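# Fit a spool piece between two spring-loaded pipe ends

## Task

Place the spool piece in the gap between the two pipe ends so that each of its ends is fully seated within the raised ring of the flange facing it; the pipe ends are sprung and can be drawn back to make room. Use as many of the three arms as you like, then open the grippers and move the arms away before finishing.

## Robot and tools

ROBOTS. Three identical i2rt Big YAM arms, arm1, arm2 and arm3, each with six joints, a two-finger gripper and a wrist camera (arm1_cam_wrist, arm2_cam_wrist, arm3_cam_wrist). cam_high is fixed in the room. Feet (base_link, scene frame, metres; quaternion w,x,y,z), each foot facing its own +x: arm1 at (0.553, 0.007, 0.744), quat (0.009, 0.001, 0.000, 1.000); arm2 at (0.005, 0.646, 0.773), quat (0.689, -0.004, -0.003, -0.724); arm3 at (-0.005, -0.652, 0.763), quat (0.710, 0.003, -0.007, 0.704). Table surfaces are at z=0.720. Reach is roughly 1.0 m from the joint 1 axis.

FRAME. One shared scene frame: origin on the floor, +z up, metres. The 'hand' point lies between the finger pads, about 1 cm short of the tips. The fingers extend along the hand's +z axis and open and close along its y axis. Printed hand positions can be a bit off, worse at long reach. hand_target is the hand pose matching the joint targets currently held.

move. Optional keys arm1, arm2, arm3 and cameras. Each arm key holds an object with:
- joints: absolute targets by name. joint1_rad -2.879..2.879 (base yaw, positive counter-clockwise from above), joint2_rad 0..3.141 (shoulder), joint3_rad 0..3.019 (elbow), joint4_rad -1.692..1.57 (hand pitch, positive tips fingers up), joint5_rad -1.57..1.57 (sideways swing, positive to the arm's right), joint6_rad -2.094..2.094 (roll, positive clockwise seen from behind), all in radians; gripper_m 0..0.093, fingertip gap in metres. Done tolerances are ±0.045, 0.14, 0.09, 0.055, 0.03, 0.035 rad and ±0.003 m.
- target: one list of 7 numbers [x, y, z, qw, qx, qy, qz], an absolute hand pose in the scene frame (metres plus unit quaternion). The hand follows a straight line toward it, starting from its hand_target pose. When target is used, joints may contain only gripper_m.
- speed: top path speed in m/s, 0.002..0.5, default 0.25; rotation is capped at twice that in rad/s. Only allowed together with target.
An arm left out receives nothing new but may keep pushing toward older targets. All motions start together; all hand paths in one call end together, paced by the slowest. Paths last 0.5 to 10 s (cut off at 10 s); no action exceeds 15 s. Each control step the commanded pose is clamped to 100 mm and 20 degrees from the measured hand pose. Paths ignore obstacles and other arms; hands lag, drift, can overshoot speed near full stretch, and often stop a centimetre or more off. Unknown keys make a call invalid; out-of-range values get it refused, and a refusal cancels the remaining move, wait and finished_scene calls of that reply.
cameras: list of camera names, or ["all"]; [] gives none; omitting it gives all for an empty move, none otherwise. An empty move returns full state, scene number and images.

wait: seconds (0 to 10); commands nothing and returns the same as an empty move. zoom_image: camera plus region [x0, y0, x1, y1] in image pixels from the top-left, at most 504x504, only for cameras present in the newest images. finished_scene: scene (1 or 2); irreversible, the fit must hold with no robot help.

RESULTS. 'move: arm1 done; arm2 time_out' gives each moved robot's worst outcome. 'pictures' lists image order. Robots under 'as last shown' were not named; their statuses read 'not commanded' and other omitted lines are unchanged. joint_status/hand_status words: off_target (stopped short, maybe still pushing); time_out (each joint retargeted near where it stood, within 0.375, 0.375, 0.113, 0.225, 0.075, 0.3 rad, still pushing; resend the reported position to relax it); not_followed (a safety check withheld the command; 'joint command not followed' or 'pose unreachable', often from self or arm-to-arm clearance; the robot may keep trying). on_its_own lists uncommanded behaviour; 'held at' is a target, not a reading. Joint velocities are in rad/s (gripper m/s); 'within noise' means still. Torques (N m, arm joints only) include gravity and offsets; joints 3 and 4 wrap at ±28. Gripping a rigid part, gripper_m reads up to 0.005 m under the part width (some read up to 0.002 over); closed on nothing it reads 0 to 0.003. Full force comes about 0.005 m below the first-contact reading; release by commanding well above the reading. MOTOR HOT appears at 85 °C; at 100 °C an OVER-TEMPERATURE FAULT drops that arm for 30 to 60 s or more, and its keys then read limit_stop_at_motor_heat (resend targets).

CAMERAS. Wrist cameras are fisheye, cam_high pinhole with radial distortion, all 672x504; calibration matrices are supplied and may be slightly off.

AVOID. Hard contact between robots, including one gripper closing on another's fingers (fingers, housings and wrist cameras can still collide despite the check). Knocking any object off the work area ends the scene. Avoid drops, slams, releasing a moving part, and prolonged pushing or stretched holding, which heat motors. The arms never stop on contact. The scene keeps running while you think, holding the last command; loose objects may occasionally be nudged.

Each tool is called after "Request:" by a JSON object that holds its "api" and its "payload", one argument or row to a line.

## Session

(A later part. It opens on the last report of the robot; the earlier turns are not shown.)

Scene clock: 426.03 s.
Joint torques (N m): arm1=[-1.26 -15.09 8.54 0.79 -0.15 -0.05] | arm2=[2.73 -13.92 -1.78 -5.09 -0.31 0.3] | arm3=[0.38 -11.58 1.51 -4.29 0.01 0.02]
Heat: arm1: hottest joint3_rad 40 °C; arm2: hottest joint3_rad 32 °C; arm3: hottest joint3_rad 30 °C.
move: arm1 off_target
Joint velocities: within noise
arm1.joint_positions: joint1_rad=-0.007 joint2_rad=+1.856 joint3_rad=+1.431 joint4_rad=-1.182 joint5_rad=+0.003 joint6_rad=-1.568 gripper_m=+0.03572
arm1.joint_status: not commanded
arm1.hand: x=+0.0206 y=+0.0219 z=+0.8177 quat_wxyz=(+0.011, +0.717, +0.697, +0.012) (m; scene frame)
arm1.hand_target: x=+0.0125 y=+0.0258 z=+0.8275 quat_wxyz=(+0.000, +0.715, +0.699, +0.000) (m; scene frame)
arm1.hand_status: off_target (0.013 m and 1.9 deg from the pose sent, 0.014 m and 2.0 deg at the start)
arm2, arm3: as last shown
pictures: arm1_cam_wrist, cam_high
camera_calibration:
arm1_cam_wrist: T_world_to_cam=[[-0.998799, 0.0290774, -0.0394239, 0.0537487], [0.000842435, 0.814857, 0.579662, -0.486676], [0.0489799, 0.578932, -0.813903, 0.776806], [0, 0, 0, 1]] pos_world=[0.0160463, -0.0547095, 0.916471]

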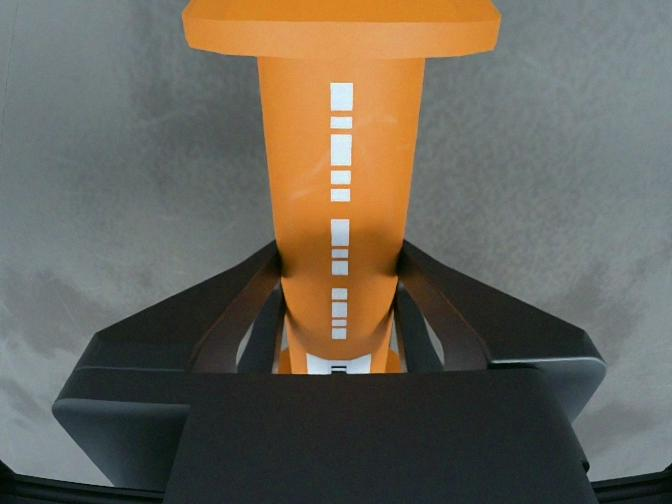

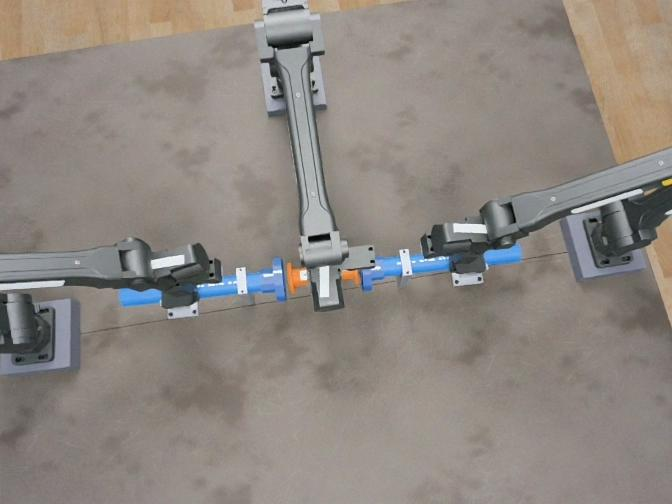

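Request:
{"api": "move", "payload": {
  "arm1": {"target": [0.0112, 0.0257, 0.8275, 0, 0.7151, 0.6990, 0], "speed": 0.08},
  "arm2": {"target": [0.0302, 0.31, 0.805, 0, 0.7302, 0.6833, 0], "speed": 0.05},
  "arm3": {"target": [-0.0095, -0.31, 0.805, 0, 0.6991, -0.7150, 0], "speed": 0.05},
  "cameras": ["arm1_cam_wrist", "cam_high"]
}}

Request:
{"api": "zoom_image", "payload": {
  "camera": "cam_high",
  "region": [260, 230, 390, 310]
}}

Scene clock: 436.67 s.
Joint torques (N m): arm1=[-1.32 -14.8 8.83 0.73 -0.1 -0.05] | arm2=[0.73 -8.76 5.65 -3.14 -0.35 0.06] | arm3=[-0.15 -7.36 6.45 -2.22 -0.03 -0.1]
Heat: arm1: hottest joint3_rad 40 °C; arm2: hottest joint3_rad 32 °C; arm3: hottest joint3_rad 30 °C.
move: arm1 off_target; arm2 off_target; arm3 off_target
Joint velocities: within noise
arm1.joint_positions: joint1_rad=-0.007 joint2_rad=+1.856 joint3_rad=+1.431 joint4_rad=-1.182 joint5_rad=+0.002 joint6_rad=-1.568 gripper_m=+0.03572
arm1.joint_status: not commanded
arm1.hand: x=+0.0206 y=+0.0216 z=+0.8177 quat_wxyz=(+0.011, +0.717, +0.697, +0.012) (m; scene frame)
arm1.hand_target: x=+0.0115 y=+0.0258 z=+0.8276 quat_wxyz=(+0.000, +0.715, +0.699, +0.000) (m; scene frame)
arm1.hand_status: off_target (0.014 m and 1.9 deg from the pose sent, 0.014 m and 1.9 deg at the start)
arm2.joint_positions: joint1_rad=+0.131 joint2_rad=+1.450 joint3_rad=+0.789 joint4_rad=-0.791 joint5_rad=+0.006 joint6_rad=+0.144 gripper_m=+0.04020
arm2.joint_status: not commanded
arm2.hand: x=+0.0337 y=+0.2730 z=+0.8132 quat_wxyz=(-0.048, -0.728, -0.683, +0.044) (m; scene frame)
arm2.hand_target: x=+0.0306 y=+0.3080 z=+0.8057 quat_wxyz=(-0.001, -0.730, -0.683, +0.001) (m; scene frame)
arm2.hand_status: off_target (0.038 m and 7.5 deg from the pose sent, 0.023 m and 11.2 deg at the start)
arm3.joint_positions: joint1_rad=+0.009 joint2_rad=+1.450 joint3_rad=+0.812 joint4_rad=-0.837 joint5_rad=-0.008 joint6_rad=+0.039 gripper_m=+0.03855
arm3.joint_status: not commanded
arm3.hand: x=-0.0056 y=-0.2785 z=+0.8108 quat_wxyz=(-0.038, +0.692, -0.720, -0.040) (m; scene frame)
arm3.hand_target: x=-0.0091 y=-0.3085 z=+0.8053 quat_wxyz=(-0.001, +0.699, -0.715, -0.001) (m; scene frame)
arm3.hand_status: off_target (0.032 m and 6.4 deg from the pose sent, 0.023 m and 10.0 deg at the start)
pictures: arm1_cam_wrist, cam_high
camera_calibration:
arm1_cam_wrist: T_world_to_cam=[[-0.998799, 0.0290984, -0.0394126, 0.0537464], [0.000936621, 0.81569, 0.578489, -0.485536], [0.0489815, 0.577757, -0.814738, 0.777645], [0, 0, 0, 1]] pos_world=[0.0160464, -0.0548071, 0.916572]

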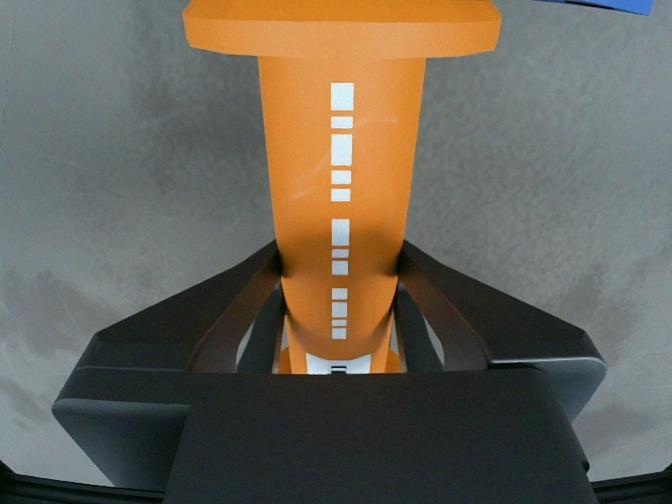

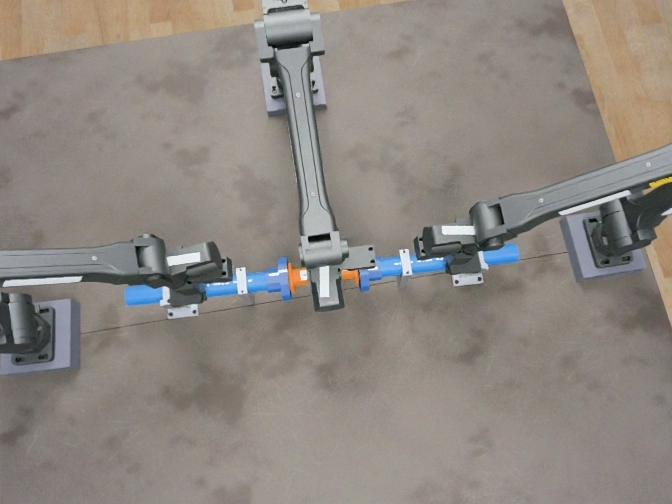

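Scaled by 3.877 from the camera's 672x504 image, which has a finer 960x720 frame.

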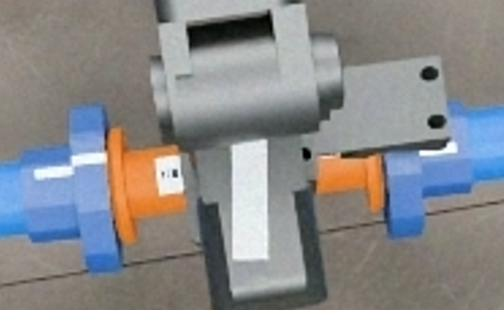

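Request:
{"api": "zoom_image", "payload": {
  "camera": "arm1_cam_wrist",
  "region": [472, 0, 672, 60]
}}

Request:
{"api": "zoom_image", "payload": {
  "camera": "cam_high",
  "region": [270, 250, 310, 310]
}}

Request:
{"api": "zoom_image", "payload": {
  "camera": "cam_high",
  "region": [340, 250, 380, 300]
}}

Request:
{"api": "zoom_image", "payload": {
  "camera": "arm1_cam_wrist",
  "region": [250, 290, 420, 390]
}}

Scaled by 2.520 from the camera's 672x504 image, which has a finer 960x720 frame.

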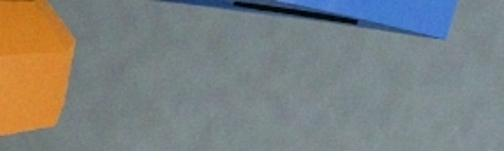

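Scaled by 8.400 from the camera's 672x504 image, which has a finer 960x720 frame.

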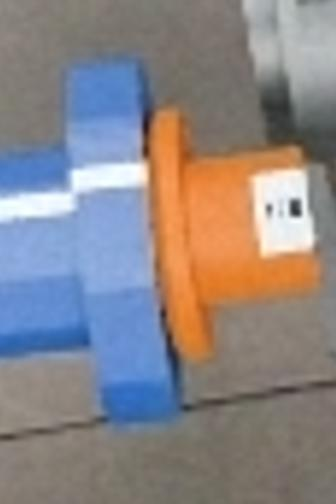

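Scaled by 10.080 from the camera's 672x504 image, which has a finer 960x720 frame.

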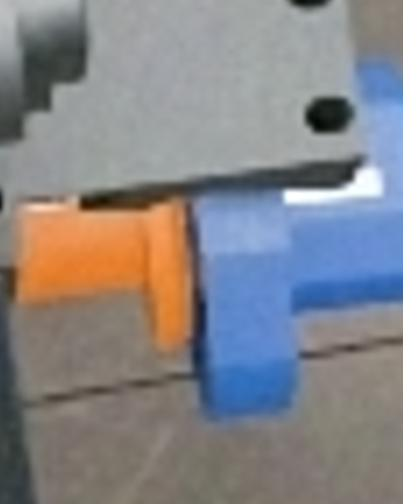

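Scaled by 2.965 from the camera's 672x504 image, which has a finer 960x720 frame.

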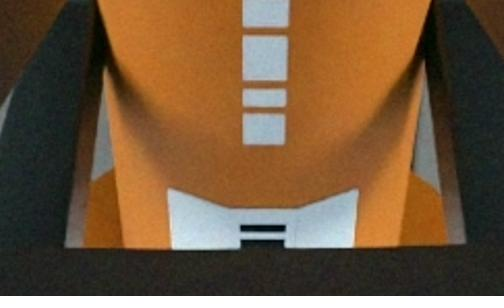

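Request:
{"api": "move", "payload": {
  "arm2": {"target": [0.0326, 0.355, 0.805, 0, 0.7302, 0.6833, 0], "speed": 0.05},
  "arm3": {"target": [-0.0110, -0.335, 0.805, 0, 0.6991, -0.7150, 0], "speed": 0.05}
}}

Request:
{"api": "move", "payload": {
  "arm1": {"target": [0.0112, 0.0257, 0.8415, 0, 0.7151, 0.6990, 0], "speed": 0.08},
  "arm3": {"target": [-0.009, -0.305, 0.805, 0, 0.6991, -0.7150, 0], "speed": 0.05},
  "cameras": ["arm1_cam_wrist", "cam_high"]
}}

Request:
{"api": "zoom_image", "payload": {
  "camera": "arm1_cam_wrist",
  "region": [472, 0, 672, 60]
}}

Request:
{"api": "zoom_image", "payload": {
  "camera": "cam_high",
  "region": [340, 250, 380, 300]
}}

Request:
{"api": "zoom_image", "payload": {
  "camera": "cam_high",
  "region": [270, 250, 310, 310]
}}

Scene clock: 505.33 s.
Joint torques (N m): arm1=[-1.26 -14.8 8.83 0.73 -0.11 -0.05] | arm2=[1.96 -12.92 0.21 -3.95 -0.22 0.2] | arm3=[0.62 -10.23 2.47 -2.35 -0.04 0]
Heat: arm1: hottest joint3_rad 39 °C; arm2: hottest joint3_rad 34 °C; arm3: hottest joint3_rad 33 °C.
move: arm2 off_target; arm3 off_target
Joint velocities: within noise
arm1: as last shown
arm2.joint_positions: joint1_rad=+0.131 joint2_rad=+1.420 joint3_rad=+0.749 joint4_rad=-0.752 joint5_rad=+0.005 joint6_rad=+0.144 gripper_m=+0.04020
arm2.joint_status: not commanded
arm2.hand: x=+0.0334 y=+0.2798 z=+0.8116 quat_wxyz=(-0.060, -0.727, -0.682, +0.052) (m; scene frame)
arm2.hand_target: x=+0.0320 y=+0.3463 z=+0.8008 quat_wxyz=(+0.000, -0.730, -0.683, +0.001) (m; scene frame)
arm2.hand_status: off_target (0.076 m and 9.1 deg from the pose sent, 0.082 m and 7.4 deg at the start)
arm3.joint_positions: joint1_rad=+0.009 joint2_rad=+1.441 joint3_rad=+0.801 joint4_rad=-0.828 joint5_rad=-0.008 joint6_rad=+0.039 gripper_m=+0.03855
arm3.joint_status: not commanded
arm3.hand: x=-0.0056 y=-0.2805 z=+0.8106 quat_wxyz=(-0.040, +0.692, -0.720, -0.043) (m; scene frame)
arm3.hand_target: x=-0.0099 y=-0.3304 z=+0.8029 quat_wxyz=(+0.000, +0.699, -0.715, +0.000) (m; scene frame)
arm3.hand_status: off_target (0.055 m and 6.8 deg from the pose sent, 0.057 m and 6.4 deg at the start)
camera_calibration:
arm1_cam_wrist: T_world_to_cam=[[-0.998799, 0.0290984, -0.0394126, 0.0537464], [0.000936621, 0.81569, 0.578489, -0.485536], [0.0489815, 0.577757, -0.814738, 0.777645], [0, 0, 0, 1]] pos_world=[0.0160464, -0.0548071, 0.916572]
arm2_cam_wrist: T_world_to_cam=[[-0.997498, 0.0690356, -0.0151961, 0.028666], [0.0545563, 0.888555, 0.455514, -0.614776], [0.0449493, 0.453546, -0.890099, 0.714935], [0, 0, 0, 1]] pos_world=[0.0299984, 0.220028, 0.916838]
arm3_cam_wrist: T_world_to_cam=[[0.99921, -0.0394289, -0.00501623, -0.0014068], [-0.0321369, -0.875708, 0.481771, -0.630759], [-0.0233884, -0.481229, -0.876283, 0.699142], [0, 0, 0, 1]] pos_world=[-0.00251309, -0.215968, 0.916521]

Scene clock: 506.37 s.
Joint torques (N m): arm1=[-0.97 -15.79 10.17 -0.16 -0.15 -0.06] | arm2=[1.9 -12.81 0.23 -3.97 -0.22 0.2] | arm3=[-0.26 -9.23 6.74 -2 -0.03 -0.11]
Heat: arm1: hottest joint3_rad 39 °C; arm2: hottest joint3_rad 34 °C; arm3: hottest joint3_rad 33 °C.
move: arm1 off_target; arm3 off_target
Joint velocities: within noise
arm1.joint_positions: joint1_rad=-0.011 joint2_rad=+1.856 joint3_rad=+1.431 joint4_rad=-1.194 joint5_rad=+0.003 joint6_rad=-1.568 gripper_m=+0.03572
arm1.joint_status: not commanded
arm1.hand: x=+0.0237 y=+0.0238 z=+0.8178 quat_wxyz=(+0.015, +0.718, +0.696, +0.017) (m; scene frame)
arm1.hand_target: x=+0.0119 y=+0.0256 z=+0.8414 quat_wxyz=(+0.000, +0.715, +0.699, +0.000) (m; scene frame)
arm1.hand_status: off_target (0.027 m and 2.7 deg from the pose sent, 0.026 m and 1.9 deg at the start)
arm2: as last shown
arm2.hand: x=+0.0334 y=+0.2797 z=+0.8117 quat_wxyz=(-0.060, -0.727, -0.682, +0.053) (m; scene frame)
arm2.hand_target: x=+0.0320 y=+0.3462 z=+0.8008 quat_wxyz=(+0.000, -0.730, -0.683, +0.001) (m; scene frame)
arm3.joint_positions: joint1_rad=+0.009 joint2_rad=+1.460 joint3_rad=+0.824 joint4_rad=-0.840 joint5_rad=-0.008 joint6_rad=+0.039 gripper_m=+0.03855
arm3.joint_status: not commanded
arm3.hand: x=-0.0056 y=-0.2747 z=+0.8109 quat_wxyz=(-0.037, +0.692, -0.720, -0.039) (m; scene frame)
arm3.hand_target: x=-0.0086 y=-0.3036 z=+0.8054 quat_wxyz=(-0.001, +0.699, -0.715, -0.001) (m; scene frame)
arm3.hand_status: off_target (0.031 m and 6.2 deg from the pose sent, 0.025 m and 6.8 deg at the start)
pictures: arm1_cam_wrist, cam_high
camera_calibration:
arm1_cam_wrist: T_world_to_cam=[[-0.998127, 0.0328841, -0.0515828, 0.0666001], [-0.00309228, 0.815026, 0.579416, -0.488007], [0.0610949, 0.57849, -0.813398, 0.774879], [0, 0, 0, 1]] pos_world=[0.0176251, -0.0527114, 0.916479]

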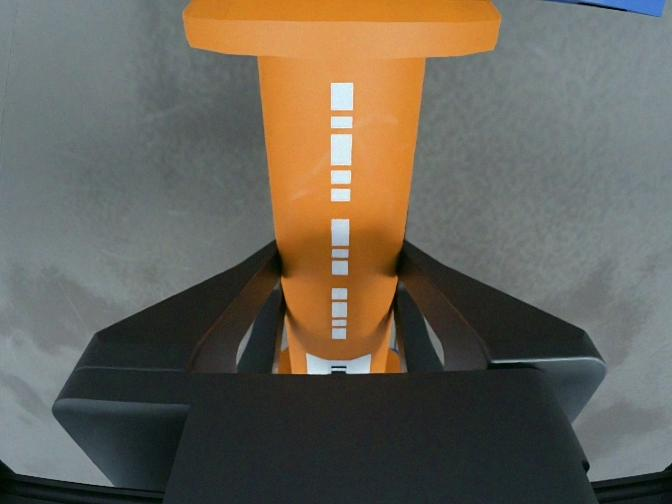

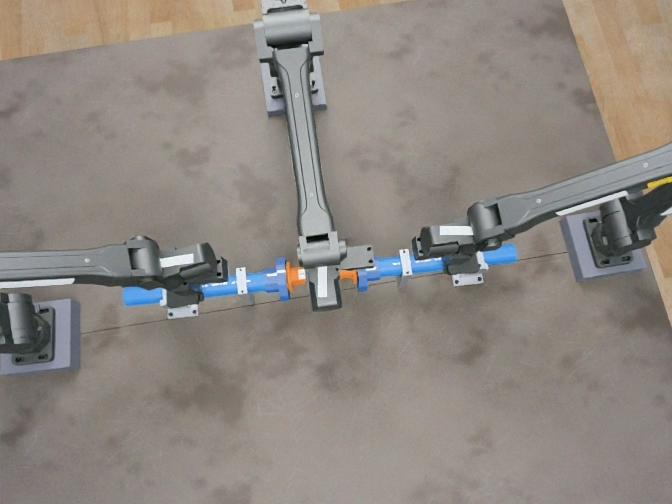

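Scaled by 2.520 from the camera's 672x504 image, which has a finer 960x720 frame.

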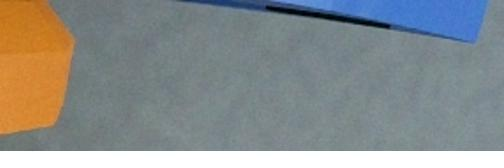

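Scaled by 10.080 from the camera's 672x504 image, which has a finer 960x720 frame.

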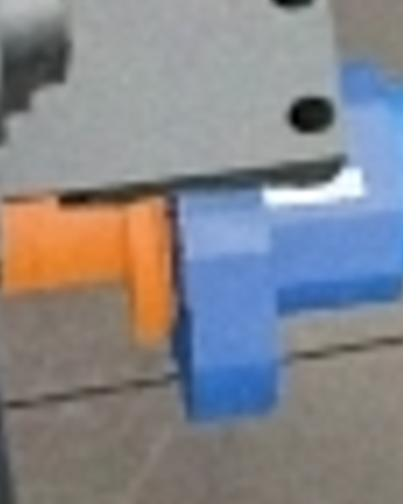

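Scaled by 8.400 from the camera's 672x504 image, which has a finer 960x720 frame.

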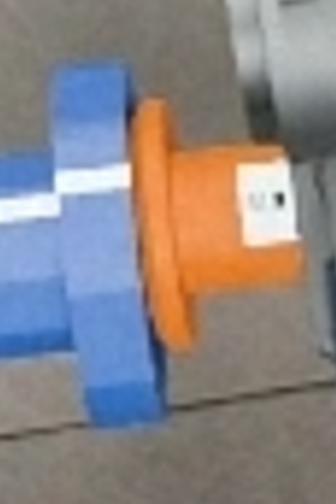

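Request:
{"api": "move", "payload": {
  "arm1": {"target": [0.0065, 0.0245, 0.860, 0, 0.7151, 0.6990, 0], "speed": 0.08},
  "cameras": ["arm1_cam_wrist", "cam_high"]
}}

Request:
{"api": "zoom_image", "payload": {
  "camera": "arm1_cam_wrist",
  "region": [472, 0, 672, 60]
}}

Request:
{"api": "zoom_image", "payload": {
  "camera": "cam_high",
  "region": [340, 250, 380, 300]
}}

Request:
{"api": "zoom_image", "payload": {
  "camera": "cam_high",
  "region": [270, 250, 310, 310]
}}

Scene clock: 518.47 s.
Joint torques (N m): arm1=[-0.73 -16.38 12.05 -0.24 -0.15 -0.03] | arm2=[1.9 -12.69 0.28 -3.97 -0.21 0.2] | arm3=[0.38 -7.65 6.65 -2.19 -0.08 -0.13]
Heat: arm1: hottest joint3_rad 40 °C; arm2: hottest joint3_rad 33 °C; arm3: hottest joint3_rad 33 °C.
move: arm1 off_target
Joint velocities: within noise
arm1.joint_positions: joint1_rad=-0.011 joint2_rad=+1.856 joint3_rad=+1.447 joint4_rad=-1.243 joint5_rad=+0.003 joint6_rad=-1.568 gripper_m=+0.03572
arm1.joint_status: not commanded
arm1.hand: x=+0.0293 y=+0.0236 z=+0.8237 quat_wxyz=(+0.027, +0.718, +0.695, +0.028) (m; scene frame)
arm1.hand_target: x=+0.0085 y=+0.0244 z=+0.8602 quat_wxyz=(+0.000, +0.715, +0.699, +0.000) (m; scene frame)
arm1.hand_status: off_target (0.043 m and 4.5 deg from the pose sent, 0.046 m and 2.7 deg at the start)
arm2.joint_positions: joint1_rad=+0.131 joint2_rad=+1.419 joint3_rad=+0.748 joint4_rad=-0.752 joint5_rad=+0.005 joint6_rad=+0.144 gripper_m=+0.04020
arm2.joint_status: not commanded
arm2.hand: x=+0.0334 y=+0.2800 z=+0.8117 quat_wxyz=(-0.060, -0.727, -0.682, +0.052) (m; scene frame)
arm2.hand_target: x=+0.0321 y=+0.3462 z=+0.8008 quat_wxyz=(+0.000, -0.730, -0.683, +0.001) (m; scene frame)
arm2.hand_status: not commanded
arm3.joint_positions: joint1_rad=+0.009 joint2_rad=+1.460 joint3_rad=+0.824 joint4_rad=-0.841 joint5_rad=-0.008 joint6_rad=+0.039 gripper_m=+0.03855
arm3.joint_status: not commanded
arm3.hand: x=-0.0056 y=-0.2748 z=+0.8109 quat_wxyz=(-0.037, +0.692, -0.720, -0.039) (m; scene frame)
arm3.hand_target: x=-0.0086 y=-0.3037 z=+0.8054 quat_wxyz=(-0.001, +0.699, -0.715, -0.001) (m; scene frame)
arm3.hand_status: not commanded
pictures: arm1_cam_wrist, cam_high
camera_calibration:
arm1_cam_wrist: T_world_to_cam=[[-0.995894, 0.0327946, -0.0843829, 0.0995454], [-0.0221362, 0.81558, 0.578221, -0.489777], [0.0877836, 0.577714, -0.811505, 0.777198], [0, 0, 0, 1]] pos_world=[0.0200696, -0.0528098, 0.922299]

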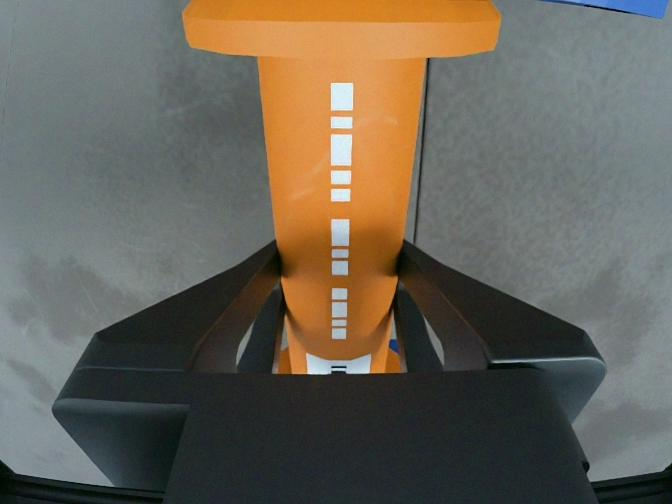

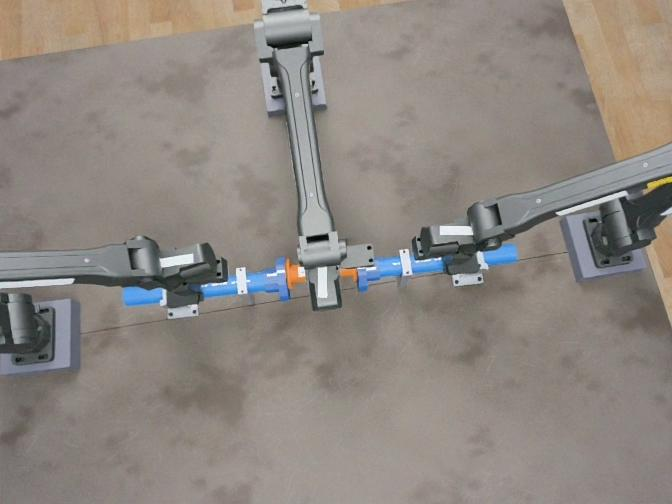

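Scaled by 2.520 from the camera's 672x504 image, which has a finer 960x720 frame.

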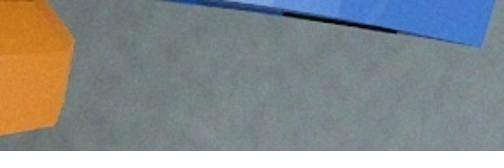

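Scaled by 10.080 from the camera's 672x504 image, which has a finer 960x720 frame.

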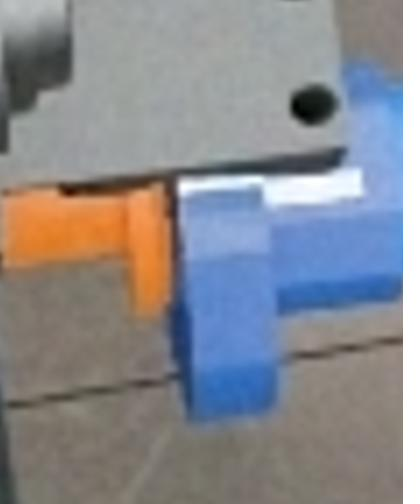

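Scaled by 8.400 from the camera's 672x504 image, which has a finer 960x720 frame.

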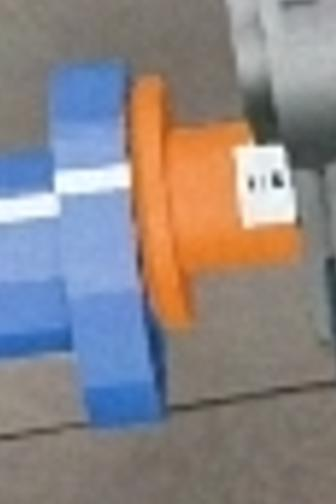

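Request:
{"api": "move", "payload": {
  "arm2": {"target":[0.0344,0.38,0.805,0,0.7302,0.6833,0],"speed":0.05},
  "arm3": {"target":[-0.0115,-0.355,0.805,0,0.6991,-0.7150,0],"speed":0.05},
  "cameras": ["cam_high"]
}}

Scene clock: 567.57 s.
Joint torques (N m): arm1=[-0.79 -16.32 12.07 -0.21 -0.15 -0.03] | arm2=[2.55 -13.68 -1.36 -4.82 -0.22 0.26] | arm3=[0.5 -11.58 1.06 -2.99 0 -0.01]
Heat: arm1: hottest joint3_rad 48 °C; arm2: hottest joint3_rad 32 °C; arm3: hottest joint3_rad 34 °C.
move: arm2 off_target; arm3 off_target
Joint velocities: within noise
arm1: as last shown
arm2.joint_positions: joint1_rad=+0.134 joint2_rad=+1.389 joint3_rad=+0.713 joint4_rad=-0.719 joint5_rad=+0.006 joint6_rad=+0.147 gripper_m=+0.04020
arm2.joint_status: not commanded
arm2.hand: x=+0.0339 y=+0.2859 z=+0.8115 quat_wxyz=(-0.071, -0.726, -0.681, +0.061) (m; scene frame)
arm2.hand_target: x=+0.0330 y=+0.3662 z=+0.7976 quat_wxyz=(+0.000, -0.730, -0.683, +0.002) (m; scene frame)
arm2.hand_status: off_target (0.094 m and 10.7 deg from the pose sent, 0.100 m and 9.1 deg at the start)
arm3.joint_positions: joint1_rad=+0.009 joint2_rad=+1.415 joint3_rad=+0.771 joint4_rad=-0.802 joint5_rad=-0.008 joint6_rad=+0.038 gripper_m=+0.03855
arm3.joint_status: not commanded
arm3.hand: x=-0.0056 y=-0.2863 z=+0.8102 quat_wxyz=(-0.048, +0.692, -0.719, -0.050) (m; scene frame)
arm3.hand_target: x=-0.0099 y=-0.3475 z=+0.8010 quat_wxyz=(+0.000, +0.699, -0.715, +0.000) (m; scene frame)
arm3.hand_status: off_target (0.069 m and 8.0 deg from the pose sent, 0.081 m and 6.2 deg at the start)
pictures: cam_high

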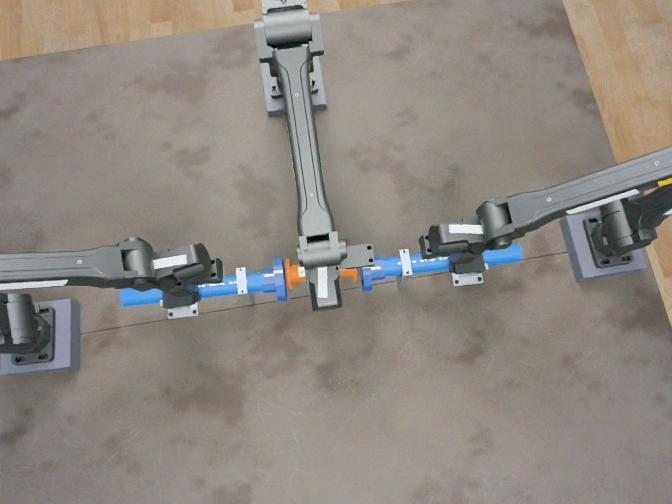

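Request:
{"api": "move", "payload": {
  "arm1": {"target":[0.0065,0.0257,0.885,0,0.7090,0.7052,0],"speed":0.08},
  "cameras": []
}}

Request:
{"api": "move", "payload": {
  "arm1": {"target":[0.0115,0.0257,0.841,0,0.7090,0.7052,0],"speed":0.06},
  "cameras": ["cam_high","arm1_cam_wrist","arm2_cam_wrist","arm3_cam_wrist"]
}}

Scene clock: 571.83 s.
Joint torques (N m): arm1=[-0.91 -16.38 12.26 -0.2 -0.14 -0.06] | arm2=[2.43 -13.74 -1.36 -4.83 -0.22 0.27] | arm3=[0.26 -11.52 1.2 -3.04 -0.05 -0.02]
Heat: arm1: hottest joint3_rad 48 °C; arm2: hottest joint3_rad 32 °C; arm3: hottest joint3_rad 34 °C.
move: arm1 off_target
Joint velocities: within noise
arm1.joint_positions: joint1_rad=-0.011 joint2_rad=+1.837 joint3_rad=+1.489 joint4_rad=-1.303 joint5_rad=+0.003 joint6_rad=-1.585 gripper_m=+0.03572
arm1.joint_status: not commanded
arm1.hand: x=+0.0271 y=+0.0237 z=+0.8482 quat_wxyz=(+0.027, +0.712, +0.701, +0.028) (m; scene frame)
arm1.hand_target: x=+0.0085 y=+0.0256 z=+0.8852 quat_wxyz=(-0.001, +0.709, +0.705, +0.000) (m; scene frame)
arm1.hand_status: off_target (0.042 m and 4.5 deg from the pose sent, 0.065 m and 4.7 deg at the start)
arm2.joint_positions: joint1_rad=+0.134 joint2_rad=+1.388 joint3_rad=+0.713 joint4_rad=-0.719 joint5_rad=+0.006 joint6_rad=+0.147 gripper_m=+0.04020
arm2.joint_status: not commanded
arm2.hand: x=+0.0339 y=+0.2861 z=+0.8115 quat_wxyz=(-0.070, -0.726, -0.681, +0.062) (m; scene frame)
arm2.hand_target: x=+0.0329 y=+0.3663 z=+0.7976 quat_wxyz=(+0.000, -0.730, -0.683, +0.002) (m; scene frame)
arm2.hand_status: not commanded
arm3: as last shown
pictures: none
No camera images: "cameras" was empty.

Scene clock: 573.17 s.
Joint torques (N m): arm1=[-0.97 -14.86 8.61 0.79 -0.15 -0.05] | arm2=[2.43 -13.74 -1.36 -4.82 -0.22 0.26] | arm3=[1.49 -11.69 1.16 -3.02 -0.04 -0.01]
Heat: arm1: hottest joint3_rad 48 °C; arm2: hottest joint3_rad 32 °C; arm3: hottest joint3_rad 34 °C.
move: arm1 off_target
Joint velocities: within noise
arm1.joint_positions: joint1_rad=-0.011 joint2_rad=+1.843 joint3_rad=+1.454 joint4_rad=-1.215 joint5_rad=+0.003 joint6_rad=-1.585 gripper_m=+0.03572
arm1.joint_status: not commanded
arm1.hand: x=+0.0193 y=+0.0239 z=+0.8323 quat_wxyz=(+0.010, +0.712, +0.702, +0.012) (m; scene frame)
arm1.hand_target: x=+0.0117 y=+0.0256 z=+0.8411 quat_wxyz=(+0.000, +0.709, +0.705, +0.000) (m; scene frame)
arm1.hand_status: off_target (0.012 m and 1.9 deg from the pose sent, 0.017 m and 4.5 deg at the start)
arm2, arm3: as last shown
pictures: arm1_cam_wrist, arm2_cam_wrist, arm3_cam_wrist, cam_high
camera_calibration:
arm1_cam_wrist: T_world_to_cam=[[-0.999184, 0.0157509, -0.037187, 0.051392], [-0.00871167, 0.815065, 0.579304, -0.496361], [0.0394344, 0.579155, -0.814263, 0.78797], [0, 0, 0, 1]] pos_world=[0.0159528, -0.0526001, 0.93107]
arm2_cam_wrist: T_world_to_cam=[[-0.997497, 0.0682814, -0.0183822, 0.0314457], [0.053749, 0.901056, 0.430358, -0.603509], [0.0459489, 0.428293, -0.902471, 0.729148], [0, 0, 0, 1]] pos_world=[0.0303014, 0.229359, 0.918338]
arm3_cam_wrist: T_world_to_cam=[[0.999246, -0.038412, -0.00566389, -0.000799483], [-0.0314362, -0.885993, 0.462632, -0.623043], [-0.0227888, -0.462105, -0.886532, 0.709723], [0, 0, 0, 1]] pos_world=[-0.00261345, -0.224075, 0.917428]

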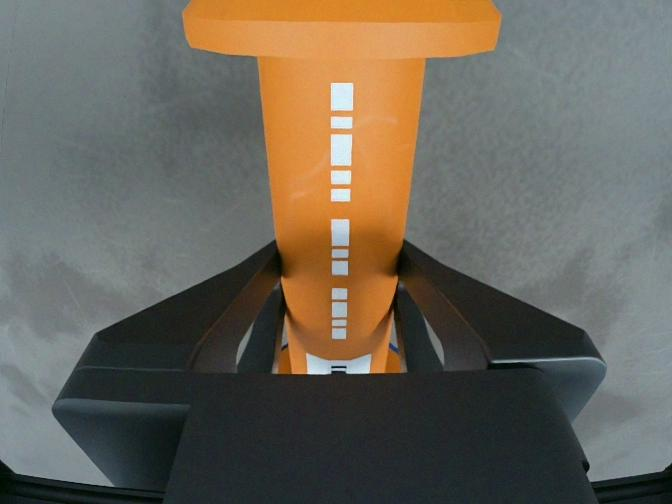

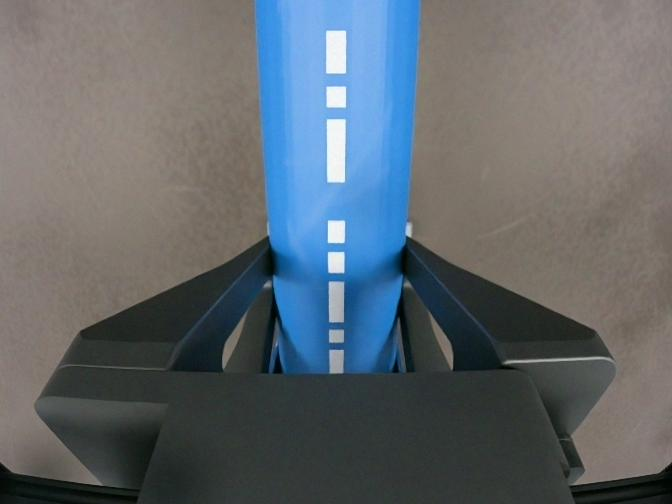

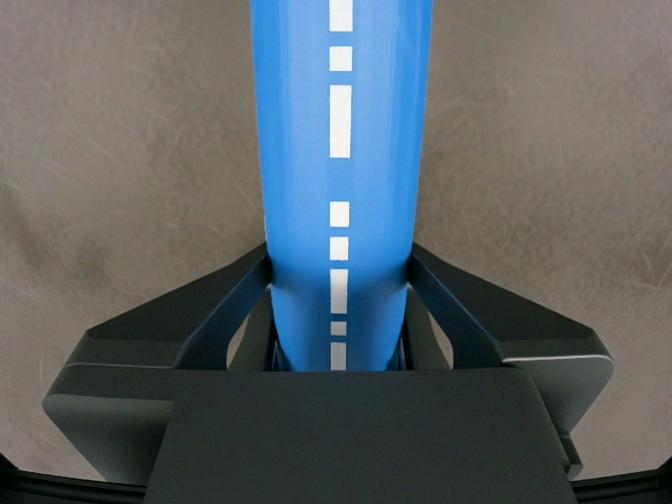

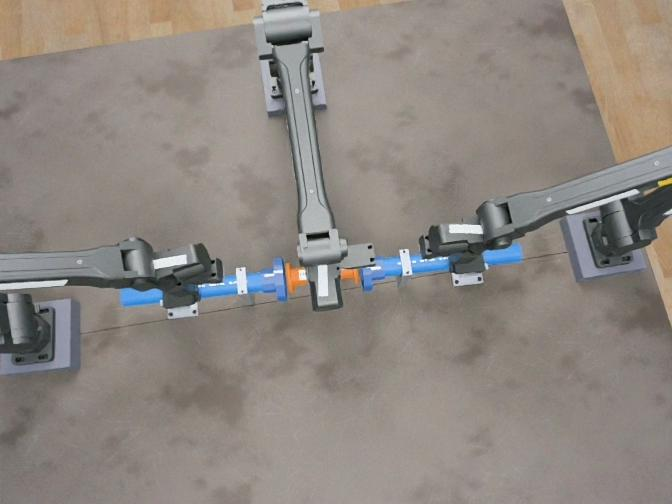

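Request:
{"api": "zoom_image", "payload": {
  "camera": "cam_high",
  "region": [265, 235, 395, 315]
}}

Request:
{"api": "zoom_image", "payload": {
  "camera": "cam_high",
  "region": [265, 250, 310, 310]
}}

Request:
{"api": "zoom_image", "payload": {
  "camera": "cam_high",
  "region": [340, 240, 385, 300]
}}

Scaled by 3.877 from the camera's 672x504 image, which has a finer 960x720 frame.

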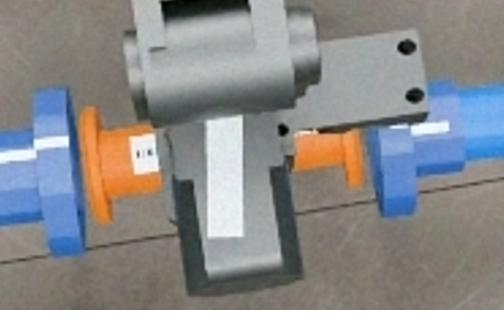

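Scaled by 8.400 from the camera's 672x504 image, which has a finer 960x720 frame.

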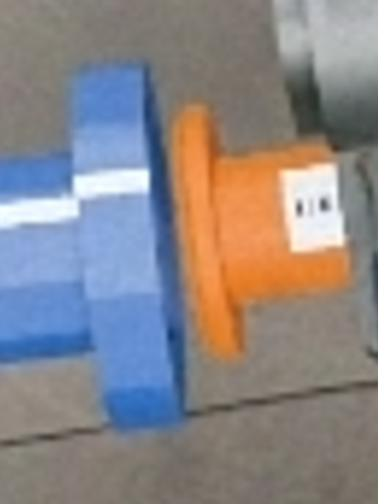

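Scaled by 8.400 from the camera's 672x504 image, which has a finer 960x720 frame.

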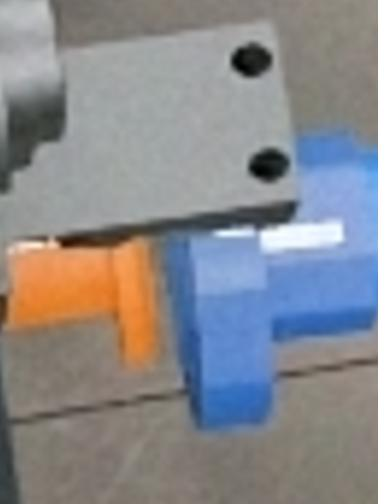

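Request:
{"api": "move", "payload": {
  "arm1": {"target":[0.0090,0.0252,0.8365,0,0.7090,0.7052,0],"speed":0.04},
  "arm2": {"target":[0.0312,0.325,0.805,0,0.7302,0.6833,0],"speed":0.06},
  "arm3": {"target":[-0.0095,-0.316,0.805,0,0.6991,-0.7150,0],"speed":0.06},
  "cameras": ["cam_high"]
}}

Request:
{"api": "zoom_image", "payload": {
  "camera": "cam_high",
  "region": [265, 250, 310, 310]
}}

Request:
{"api": "zoom_image", "payload": {
  "camera": "cam_high",
  "region": [340, 240, 385, 300]
}}

Scene clock: 607.47 s.
Joint torques (N m): arm1=[-0.91 -14.8 8.76 0.79 -0.16 -0.04] | arm2=[1.03 -9.52 4.55 -3.99 -0.48 0.1] | arm3=[-0.03 -7.82 5.74 -2.48 -0.05 -0.05]
Heat: arm1: hottest joint3_rad 44 °C; arm2: hottest joint3_rad 32 °C; arm3: hottest joint3_rad 32 °C.
move: arm1 off_target; arm2 off_target; arm3 off_target
Joint velocities: within noise
arm1.joint_positions: joint1_rad=-0.011 joint2_rad=+1.851 joint3_rad=+1.454 joint4_rad=-1.207 joint5_rad=+0.003 joint6_rad=-1.585 gripper_m=+0.03572
arm1.joint_status: not commanded
arm1.hand: x=+0.0177 y=+0.0240 z=+0.8281 quat_wxyz=(+0.010, +0.712, +0.702, +0.012) (m; scene frame)
arm1.hand_target: x=+0.0092 y=+0.0251 z=+0.8366 quat_wxyz=(+0.000, +0.709, +0.705, +0.000) (m; scene frame)
arm1.hand_status: off_target (0.012 m and 1.9 deg from the pose sent, 0.011 m and 1.8 deg at the start)
arm2.joint_positions: joint1_rad=+0.133 joint2_rad=+1.431 joint3_rad=+0.766 joint4_rad=-0.761 joint5_rad=+0.009 joint6_rad=+0.146 gripper_m=+0.04020
arm2.joint_status: not commanded
arm2.hand: x=+0.0338 y=+0.2750 z=+0.8130 quat_wxyz=(-0.057, -0.727, -0.682, +0.053) (m; scene frame)
arm2.hand_target: x=+0.0314 y=+0.3213 z=+0.8049 quat_wxyz=(-0.002, -0.731, -0.683, +0.001) (m; scene frame)
arm2.hand_status: off_target (0.051 m and 8.9 deg from the pose sent, 0.040 m and 10.7 deg at the start)
arm3.joint_positions: joint1_rad=+0.009 joint2_rad=+1.444 joint3_rad=+0.805 joint4_rad=-0.826 joint5_rad=-0.008 joint6_rad=+0.038 gripper_m=+0.03855
arm3.joint_status: not commanded
arm3.hand: x=-0.0056 y=-0.2785 z=+0.8107 quat_wxyz=(-0.041, +0.692, -0.719, -0.044) (m; scene frame)
arm3.hand_target: x=-0.0089 y=-0.3139 z=+0.8050 quat_wxyz=(-0.001, +0.699, -0.715, -0.001) (m; scene frame)
arm3.hand_status: off_target (0.038 m and 6.9 deg from the pose sent, 0.030 m and 8.0 deg at the start)
pictures: cam_high

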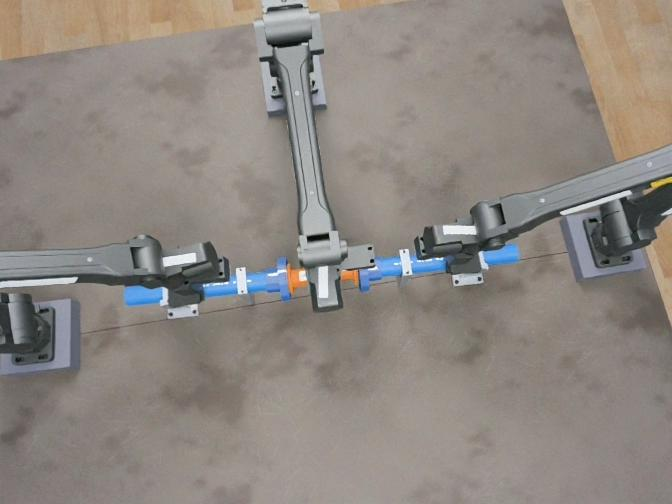

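Scaled by 8.400 from the camera's 672x504 image, which has a finer 960x720 frame.

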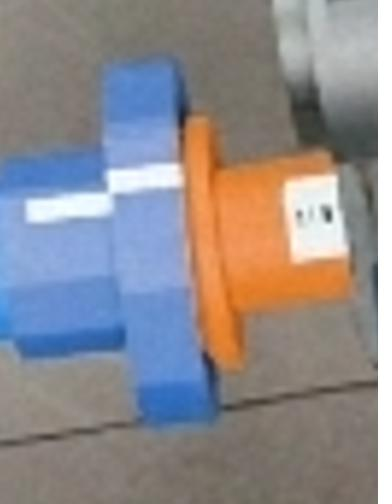

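Scaled by 8.400 from the camera's 672x504 image, which has a finer 960x720 frame.

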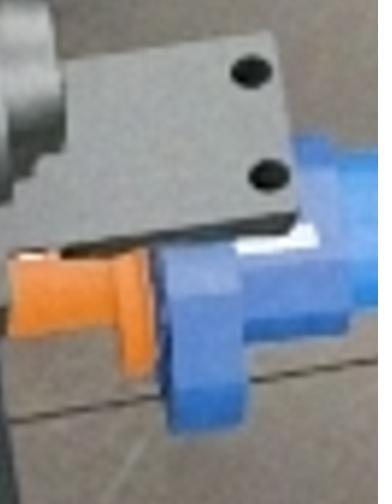

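Request:
{"api": "move", "payload": {
  "arm1": {"target":[0.0090,0.0228,0.8365,0,0.7105,0.7037,0],"speed":0.04}
}}

Request:
{"api": "move", "payload": {
  "arm2": {"target":[0.0300,0.300,0.805,0,0.7302,0.6833,0],"speed":0.05},
  "arm3": {"target":[-0.0088,-0.296,0.805,0,0.6991,-0.7150,0],"speed":0.05}
}}

Request:
{"api": "move", "payload": {
  "arm2": {"target":[0.0285,0.280,0.805,0,0.7302,0.6833,0],"speed":0.05},
  "arm3": {"target":[-0.0080,-0.280,0.805,0,0.6991,-0.7150,0],"speed":0.05},
  "cameras": ["cam_high"]
}}

Request:
{"api": "zoom_image", "payload": {
  "camera": "cam_high",
  "region": [265, 250, 310, 310]
}}

Request:
{"api": "zoom_image", "payload": {
  "camera": "cam_high",
  "region": [340, 240, 385, 300]
}}

Scene clock: 623.40 s.
Joint torques (N m): arm1=[-0.5 -14.8 8.76 0.79 -0.16 0.06] | arm2=[1.03 -9.58 4.53 -4.01 -0.48 0.11] | arm3=[0.97 -8 5.83 -2.69 -0.03 -0.1]
Heat: arm1: hottest joint3_rad 43 °C; arm2: hottest joint3_rad 32 °C; arm3: hottest joint3_rad 32 °C.
move: arm1 off_target
Joint velocities: within noise
arm1.joint_positions: joint1_rad=-0.011 joint2_rad=+1.851 joint3_rad=+1.454 joint4_rad=-1.207 joint5_rad=+0.003 joint6_rad=-1.585 gripper_m=+0.03572
arm1.joint_status: not commanded
arm1.hand: x=+0.0177 y=+0.0240 z=+0.8281 quat_wxyz=(+0.010, +0.712, +0.702, +0.012) (m; scene frame)
arm1.hand_target: x=+0.0093 y=+0.0227 z=+0.8366 quat_wxyz=(+0.000, +0.710, +0.704, +0.000) (m; scene frame)
arm1.hand_status: off_target (0.012 m and 1.8 deg from the pose sent, 0.012 m and 1.8 deg at the start)
arm2.joint_positions: joint1_rad=+0.133 joint2_rad=+1.431 joint3_rad=+0.766 joint4_rad=-0.762 joint5_rad=+0.009 joint6_rad=+0.146 gripper_m=+0.04020
arm2.joint_status: not commanded
arm2.hand: x=+0.0338 y=+0.2751 z=+0.8130 quat_wxyz=(-0.057, -0.727, -0.682, +0.053) (m; scene frame)
arm2.hand_target: x=+0.0314 y=+0.3214 z=+0.8049 quat_wxyz=(-0.002, -0.731, -0.683, +0.001) (m; scene frame)
arm2.hand_status: not commanded
arm3: as last shown
arm3.hand: x=-0.0056 y=-0.2783 z=+0.8109 quat_wxyz=(-0.041, +0.692, -0.719, -0.044) (m; scene frame)
arm3.hand_target: x=-0.0089 y=-0.3137 z=+0.8051 quat_wxyz=(-0.001, +0.699, -0.715, -0.001) (m; scene frame)
camera_calibration:
arm1_cam_wrist: T_world_to_cam=[[-0.999184, 0.0157509, -0.037187, 0.0496408], [-0.00871167, 0.815065, 0.579304, -0.494], [0.0394344, 0.579155, -0.814263, 0.784695], [0, 0, 0, 1]] pos_world=[0.0143528, -0.0526001, 0.92697]
arm2_cam_wrist: T_world_to_cam=[[-0.997484, 0.0700759, -0.0107263, 0.0253892], [0.0573627, 0.886733, 0.458709, -0.613548], [0.0416558, 0.45694, -0.888522, 0.716152], [0, 0, 0, 1]] pos_world=[0.0306881, 0.215036, 0.918029]
arm3_cam_wrist: T_world_to_cam=[[0.999241, -0.0386446, -0.00500157, -0.00107853], [-0.031535, -0.877371, 0.478775, -0.627035], [-0.0228903, -0.478253, -0.877924, 0.702588], [0, 0, 0, 1]] pos_world=[-0.00261339, -0.214169, 0.917022]

Scene clock: 624.40 s.
Joint torques (N m): arm1=[-0.67 -14.74 8.73 0.79 0.01 0.06] | arm2=[0.67 -8.7 6.01 -2.85 -0.32 0.06] | arm3=[0.67 -8.06 7.23 -1.99 -0.07 -0.1]
Heat: arm1: hottest joint3_rad 43 °C; arm2: hottest joint3_rad 32 °C; arm3: hottest joint3_rad 32 °C.
move: arm2 off_target; arm3 off_target
Joint velocities: within noise
arm1.joint_positions: joint1_rad=-0.009 joint2_rad=+1.851 joint3_rad=+1.454 joint4_rad=-1.207 joint5_rad=-0.002 joint6_rad=-1.585 gripper_m=+0.03572
arm1.joint_status: not commanded
arm1.hand: x=+0.0176 y=+0.0221 z=+0.8281 quat_wxyz=(+0.012, +0.712, +0.702, +0.010) (m; scene frame)
arm1.hand_target: x=+0.0093 y=+0.0227 z=+0.8366 quat_wxyz=(+0.000, +0.711, +0.704, +0.000) (m; scene frame)
arm1.hand_status: not commanded
arm2.joint_positions: joint1_rad=+0.128 joint2_rad=+1.469 joint3_rad=+0.810 joint4_rad=-0.802 joint5_rad=+0.005 joint6_rad=+0.141 gripper_m=+0.04020
arm2.joint_status: not commanded
arm2.hand: x=+0.0332 y=+0.2675 z=+0.8128 quat_wxyz=(-0.044, -0.728, -0.683, +0.041) (m; scene frame)
arm2.hand_target: x=+0.0303 y=+0.2985 z=+0.8057 quat_wxyz=(-0.001, -0.730, -0.683, +0.001) (m; scene frame)
arm2.hand_status: off_target (0.034 m and 6.9 deg from the pose sent, 0.026 m and 8.9 deg at the start)
arm3.joint_positions: joint1_rad=+0.009 joint2_rad=+1.474 joint3_rad=+0.839 joint4_rad=-0.856 joint5_rad=-0.007 joint6_rad=+0.038 gripper_m=+0.03855
arm3.joint_status: not commanded
arm3.hand: x=-0.0056 y=-0.2724 z=+0.8106 quat_wxyz=(-0.032, +0.693, -0.720, -0.034) (m; scene frame)
arm3.hand_target: x=-0.0085 y=-0.2953 z=+0.8054 quat_wxyz=(-0.001, +0.699, -0.715, -0.001) (m; scene frame)
arm3.hand_status: off_target (0.025 m and 5.4 deg from the pose sent, 0.019 m and 6.9 deg at the start)
camera_calibration:
arm1_cam_wrist: T_world_to_cam=[[-0.999215, 0.0138705, -0.0371203, 0.0496114], [-0.0100188, 0.81788, 0.575302, -0.489158], [0.0383397, 0.575222, -0.817099, 0.788174], [0, 0, 0, 1]] pos_world=[0.0144534, -0.0539908, 0.927271]
arm2_cam_wrist: T_world_to_cam=[[-0.997505, 0.0700643, -0.0086921, 0.0236991], [0.0568585, 0.870207, 0.489394, -0.627098], [0.041853, 0.487679, -0.872019, 0.697842], [0, 0, 0, 1]] pos_world=[0.0300891, 0.203722, 0.915636]
arm3_cam_wrist: T_world_to_cam=[[0.999236, -0.0389211, -0.00364337, -0.0020477], [-0.0318327, -0.86425, 0.502054, -0.636952], [-0.0226893, -0.501555, -0.864828, 0.68827], [0, 0, 0, 1]] pos_world=[-0.00261344, -0.205361, 0.915013]

Scene clock: 625.40 s.
Joint torques (N m): arm1=[-0.73 -14.74 8.75 0.8 0 0.06] | arm2=[0.44 -7.71 7.58 -1.48 -0.11 0.01] | arm3=[-0.32 -6.95 8.49 -0.47 -0.11 -0.11]
Heat: arm1: hottest joint3_rad 43 °C; arm2: hottest joint3_rad 32 °C; arm3: hottest joint3_rad 32 °C.
move: arm2 off_target; arm3 off_target
Joint velocities: within noise
arm1: as last shown
arm2.joint_positions: joint1_rad=+0.124 joint2_rad=+1.498 joint3_rad=+0.842 joint4_rad=-0.848 joint5_rad=+0.000 joint6_rad=+0.139 gripper_m=+0.04020
arm2.joint_status: not commanded
arm2.hand: x=+0.0328 y=+0.2661 z=+0.8122 quat_wxyz=(-0.029, -0.729, -0.684, +0.025) (m; scene frame)
arm2.hand_target: x=+0.0288 y=+0.2799 z=+0.8055 quat_wxyz=(-0.001, -0.730, -0.683, +0.000) (m; scene frame)
arm2.hand_status: off_target (0.016 m and 4.4 deg from the pose sent, 0.015 m and 6.9 deg at the start)
arm3.joint_positions: joint1_rad=+0.009 joint2_rad=+1.497 joint3_rad=+0.865 joint4_rad=-0.892 joint5_rad=-0.006 joint6_rad=+0.037 gripper_m=+0.03855
arm3.joint_status: not commanded
arm3.hand: x=-0.0054 y=-0.2713 z=+0.8103 quat_wxyz=(-0.021, +0.693, -0.720, -0.022) (m; scene frame)
arm3.hand_target: x=-0.0078 y=-0.2799 z=+0.8054 quat_wxyz=(-0.001, +0.699, -0.715, +0.000) (m; scene frame)
arm3.hand_status: off_target (0.011 m and 3.5 deg from the pose sent, 0.010 m and 5.4 deg at the start)
pictures: cam_high

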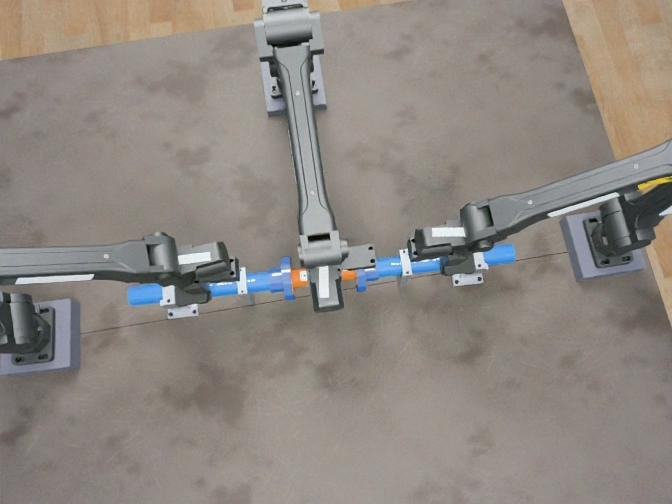

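Scaled by 8.400 from the camera's 672x504 image, which has a finer 960x720 frame.

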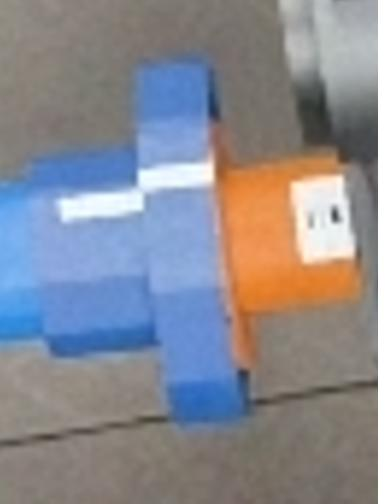

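Scaled by 8.400 from the camera's 672x504 image, which has a finer 960x720 frame.

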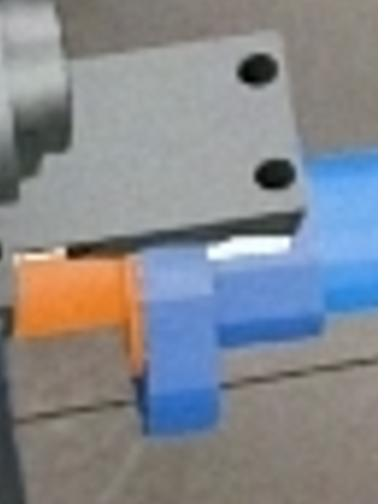

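Request:
{"api": "move", "payload": {
  "arm2": {"target":[0.0268,0.258,0.805,0,0.7302,0.6833,0],"speed":0.05},
  "arm3": {"target":[-0.0070,-0.262,0.805,0,0.6991,-0.7150,0],"speed":0.05},
  "cameras": ["cam_high"]
}}

Request:
{"api": "zoom_image", "payload": {
  "camera": "cam_high",
  "region": [265, 250, 310, 310]
}}

Request:
{"api": "zoom_image", "payload": {
  "camera": "cam_high",
  "region": [340, 240, 385, 300]
}}

Scene clock: 635.03 s.
Joint torques (N m): arm1=[-0.67 -14.74 8.75 0.83 -0.02 0.06] | arm2=[0.21 -6.48 9.29 0.14 0.04 -0.02] | arm3=[-0.21 -5.71 9.99 0.49 -0.08 -0.07]
Heat: arm1: hottest joint3_rad 42 °C; arm2: hottest joint3_rad 33 °C; arm3: hottest joint3_rad 33 °C.
move: arm2 off_target; arm3 done
Joint velocities: within noise
arm1: as last shown
arm1.joint_positions: joint1_rad=-0.009 joint2_rad=+1.851 joint3_rad=+1.454 joint4_rad=-1.207 joint5_rad=-0.001 joint6_rad=-1.585 gripper_m=+0.03572
arm1.hand: x=+0.0176 y=+0.0222 z=+0.8281 quat_wxyz=(+0.012, +0.712, +0.702, +0.010) (m; scene frame)
arm2.joint_positions: joint1_rad=+0.119 joint2_rad=+1.530 joint3_rad=+0.881 joint4_rad=-0.905 joint5_rad=-0.003 joint6_rad=+0.134 gripper_m=+0.04020
arm2.joint_status: not commanded
arm2.hand: x=+0.0314 y=+0.2645 z=+0.8123 quat_wxyz=(-0.011, -0.729, -0.684, +0.009) (m; scene frame)
arm2.hand_target: x=+0.0269 y=+0.2583 z=+0.8051 quat_wxyz=(+0.000, -0.730, -0.683, +0.000) (m; scene frame)
arm2.hand_status: off_target (0.011 m and 1.6 deg from the pose sent, 0.012 m and 4.4 deg at the start)
arm3.joint_positions: joint1_rad=+0.009 joint2_rad=+1.523 joint3_rad=+0.896 joint4_rad=-0.936 joint5_rad=-0.006 joint6_rad=+0.037 gripper_m=+0.03855
arm3.joint_status: not commanded
arm3.hand: x=-0.0054 y=-0.2696 z=+0.8104 quat_wxyz=(-0.008, +0.694, -0.720, -0.008) (m; scene frame)
arm3.hand_target: x=-0.0069 y=-0.2623 z=+0.8050 quat_wxyz=(+0.000, +0.699, -0.715, +0.000) (m; scene frame)
arm3.hand_status: done (0.009 m and 1.5 deg from the pose sent, 0.011 m and 3.5 deg at the start)
pictures: cam_high

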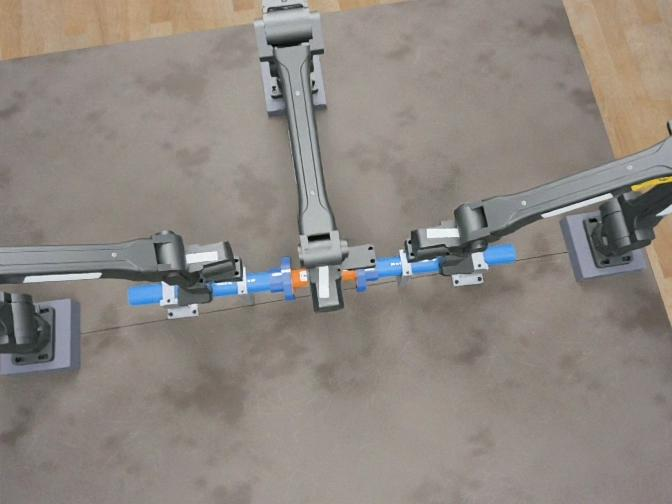

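Scaled by 8.400 from the camera's 672x504 image, which has a finer 960x720 frame.

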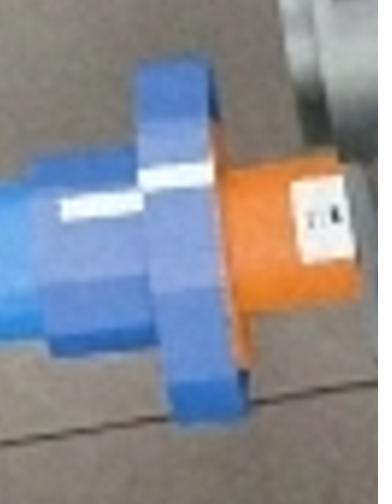

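Scaled by 8.400 from the camera's 672x504 image, which has a finer 960x720 frame.

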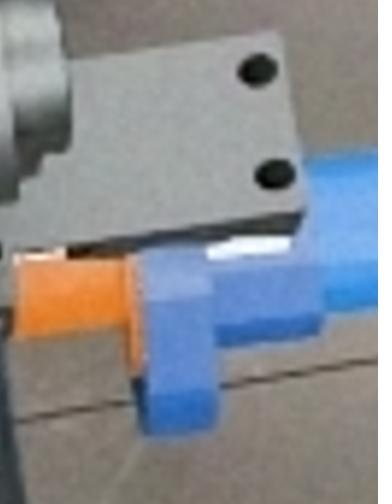

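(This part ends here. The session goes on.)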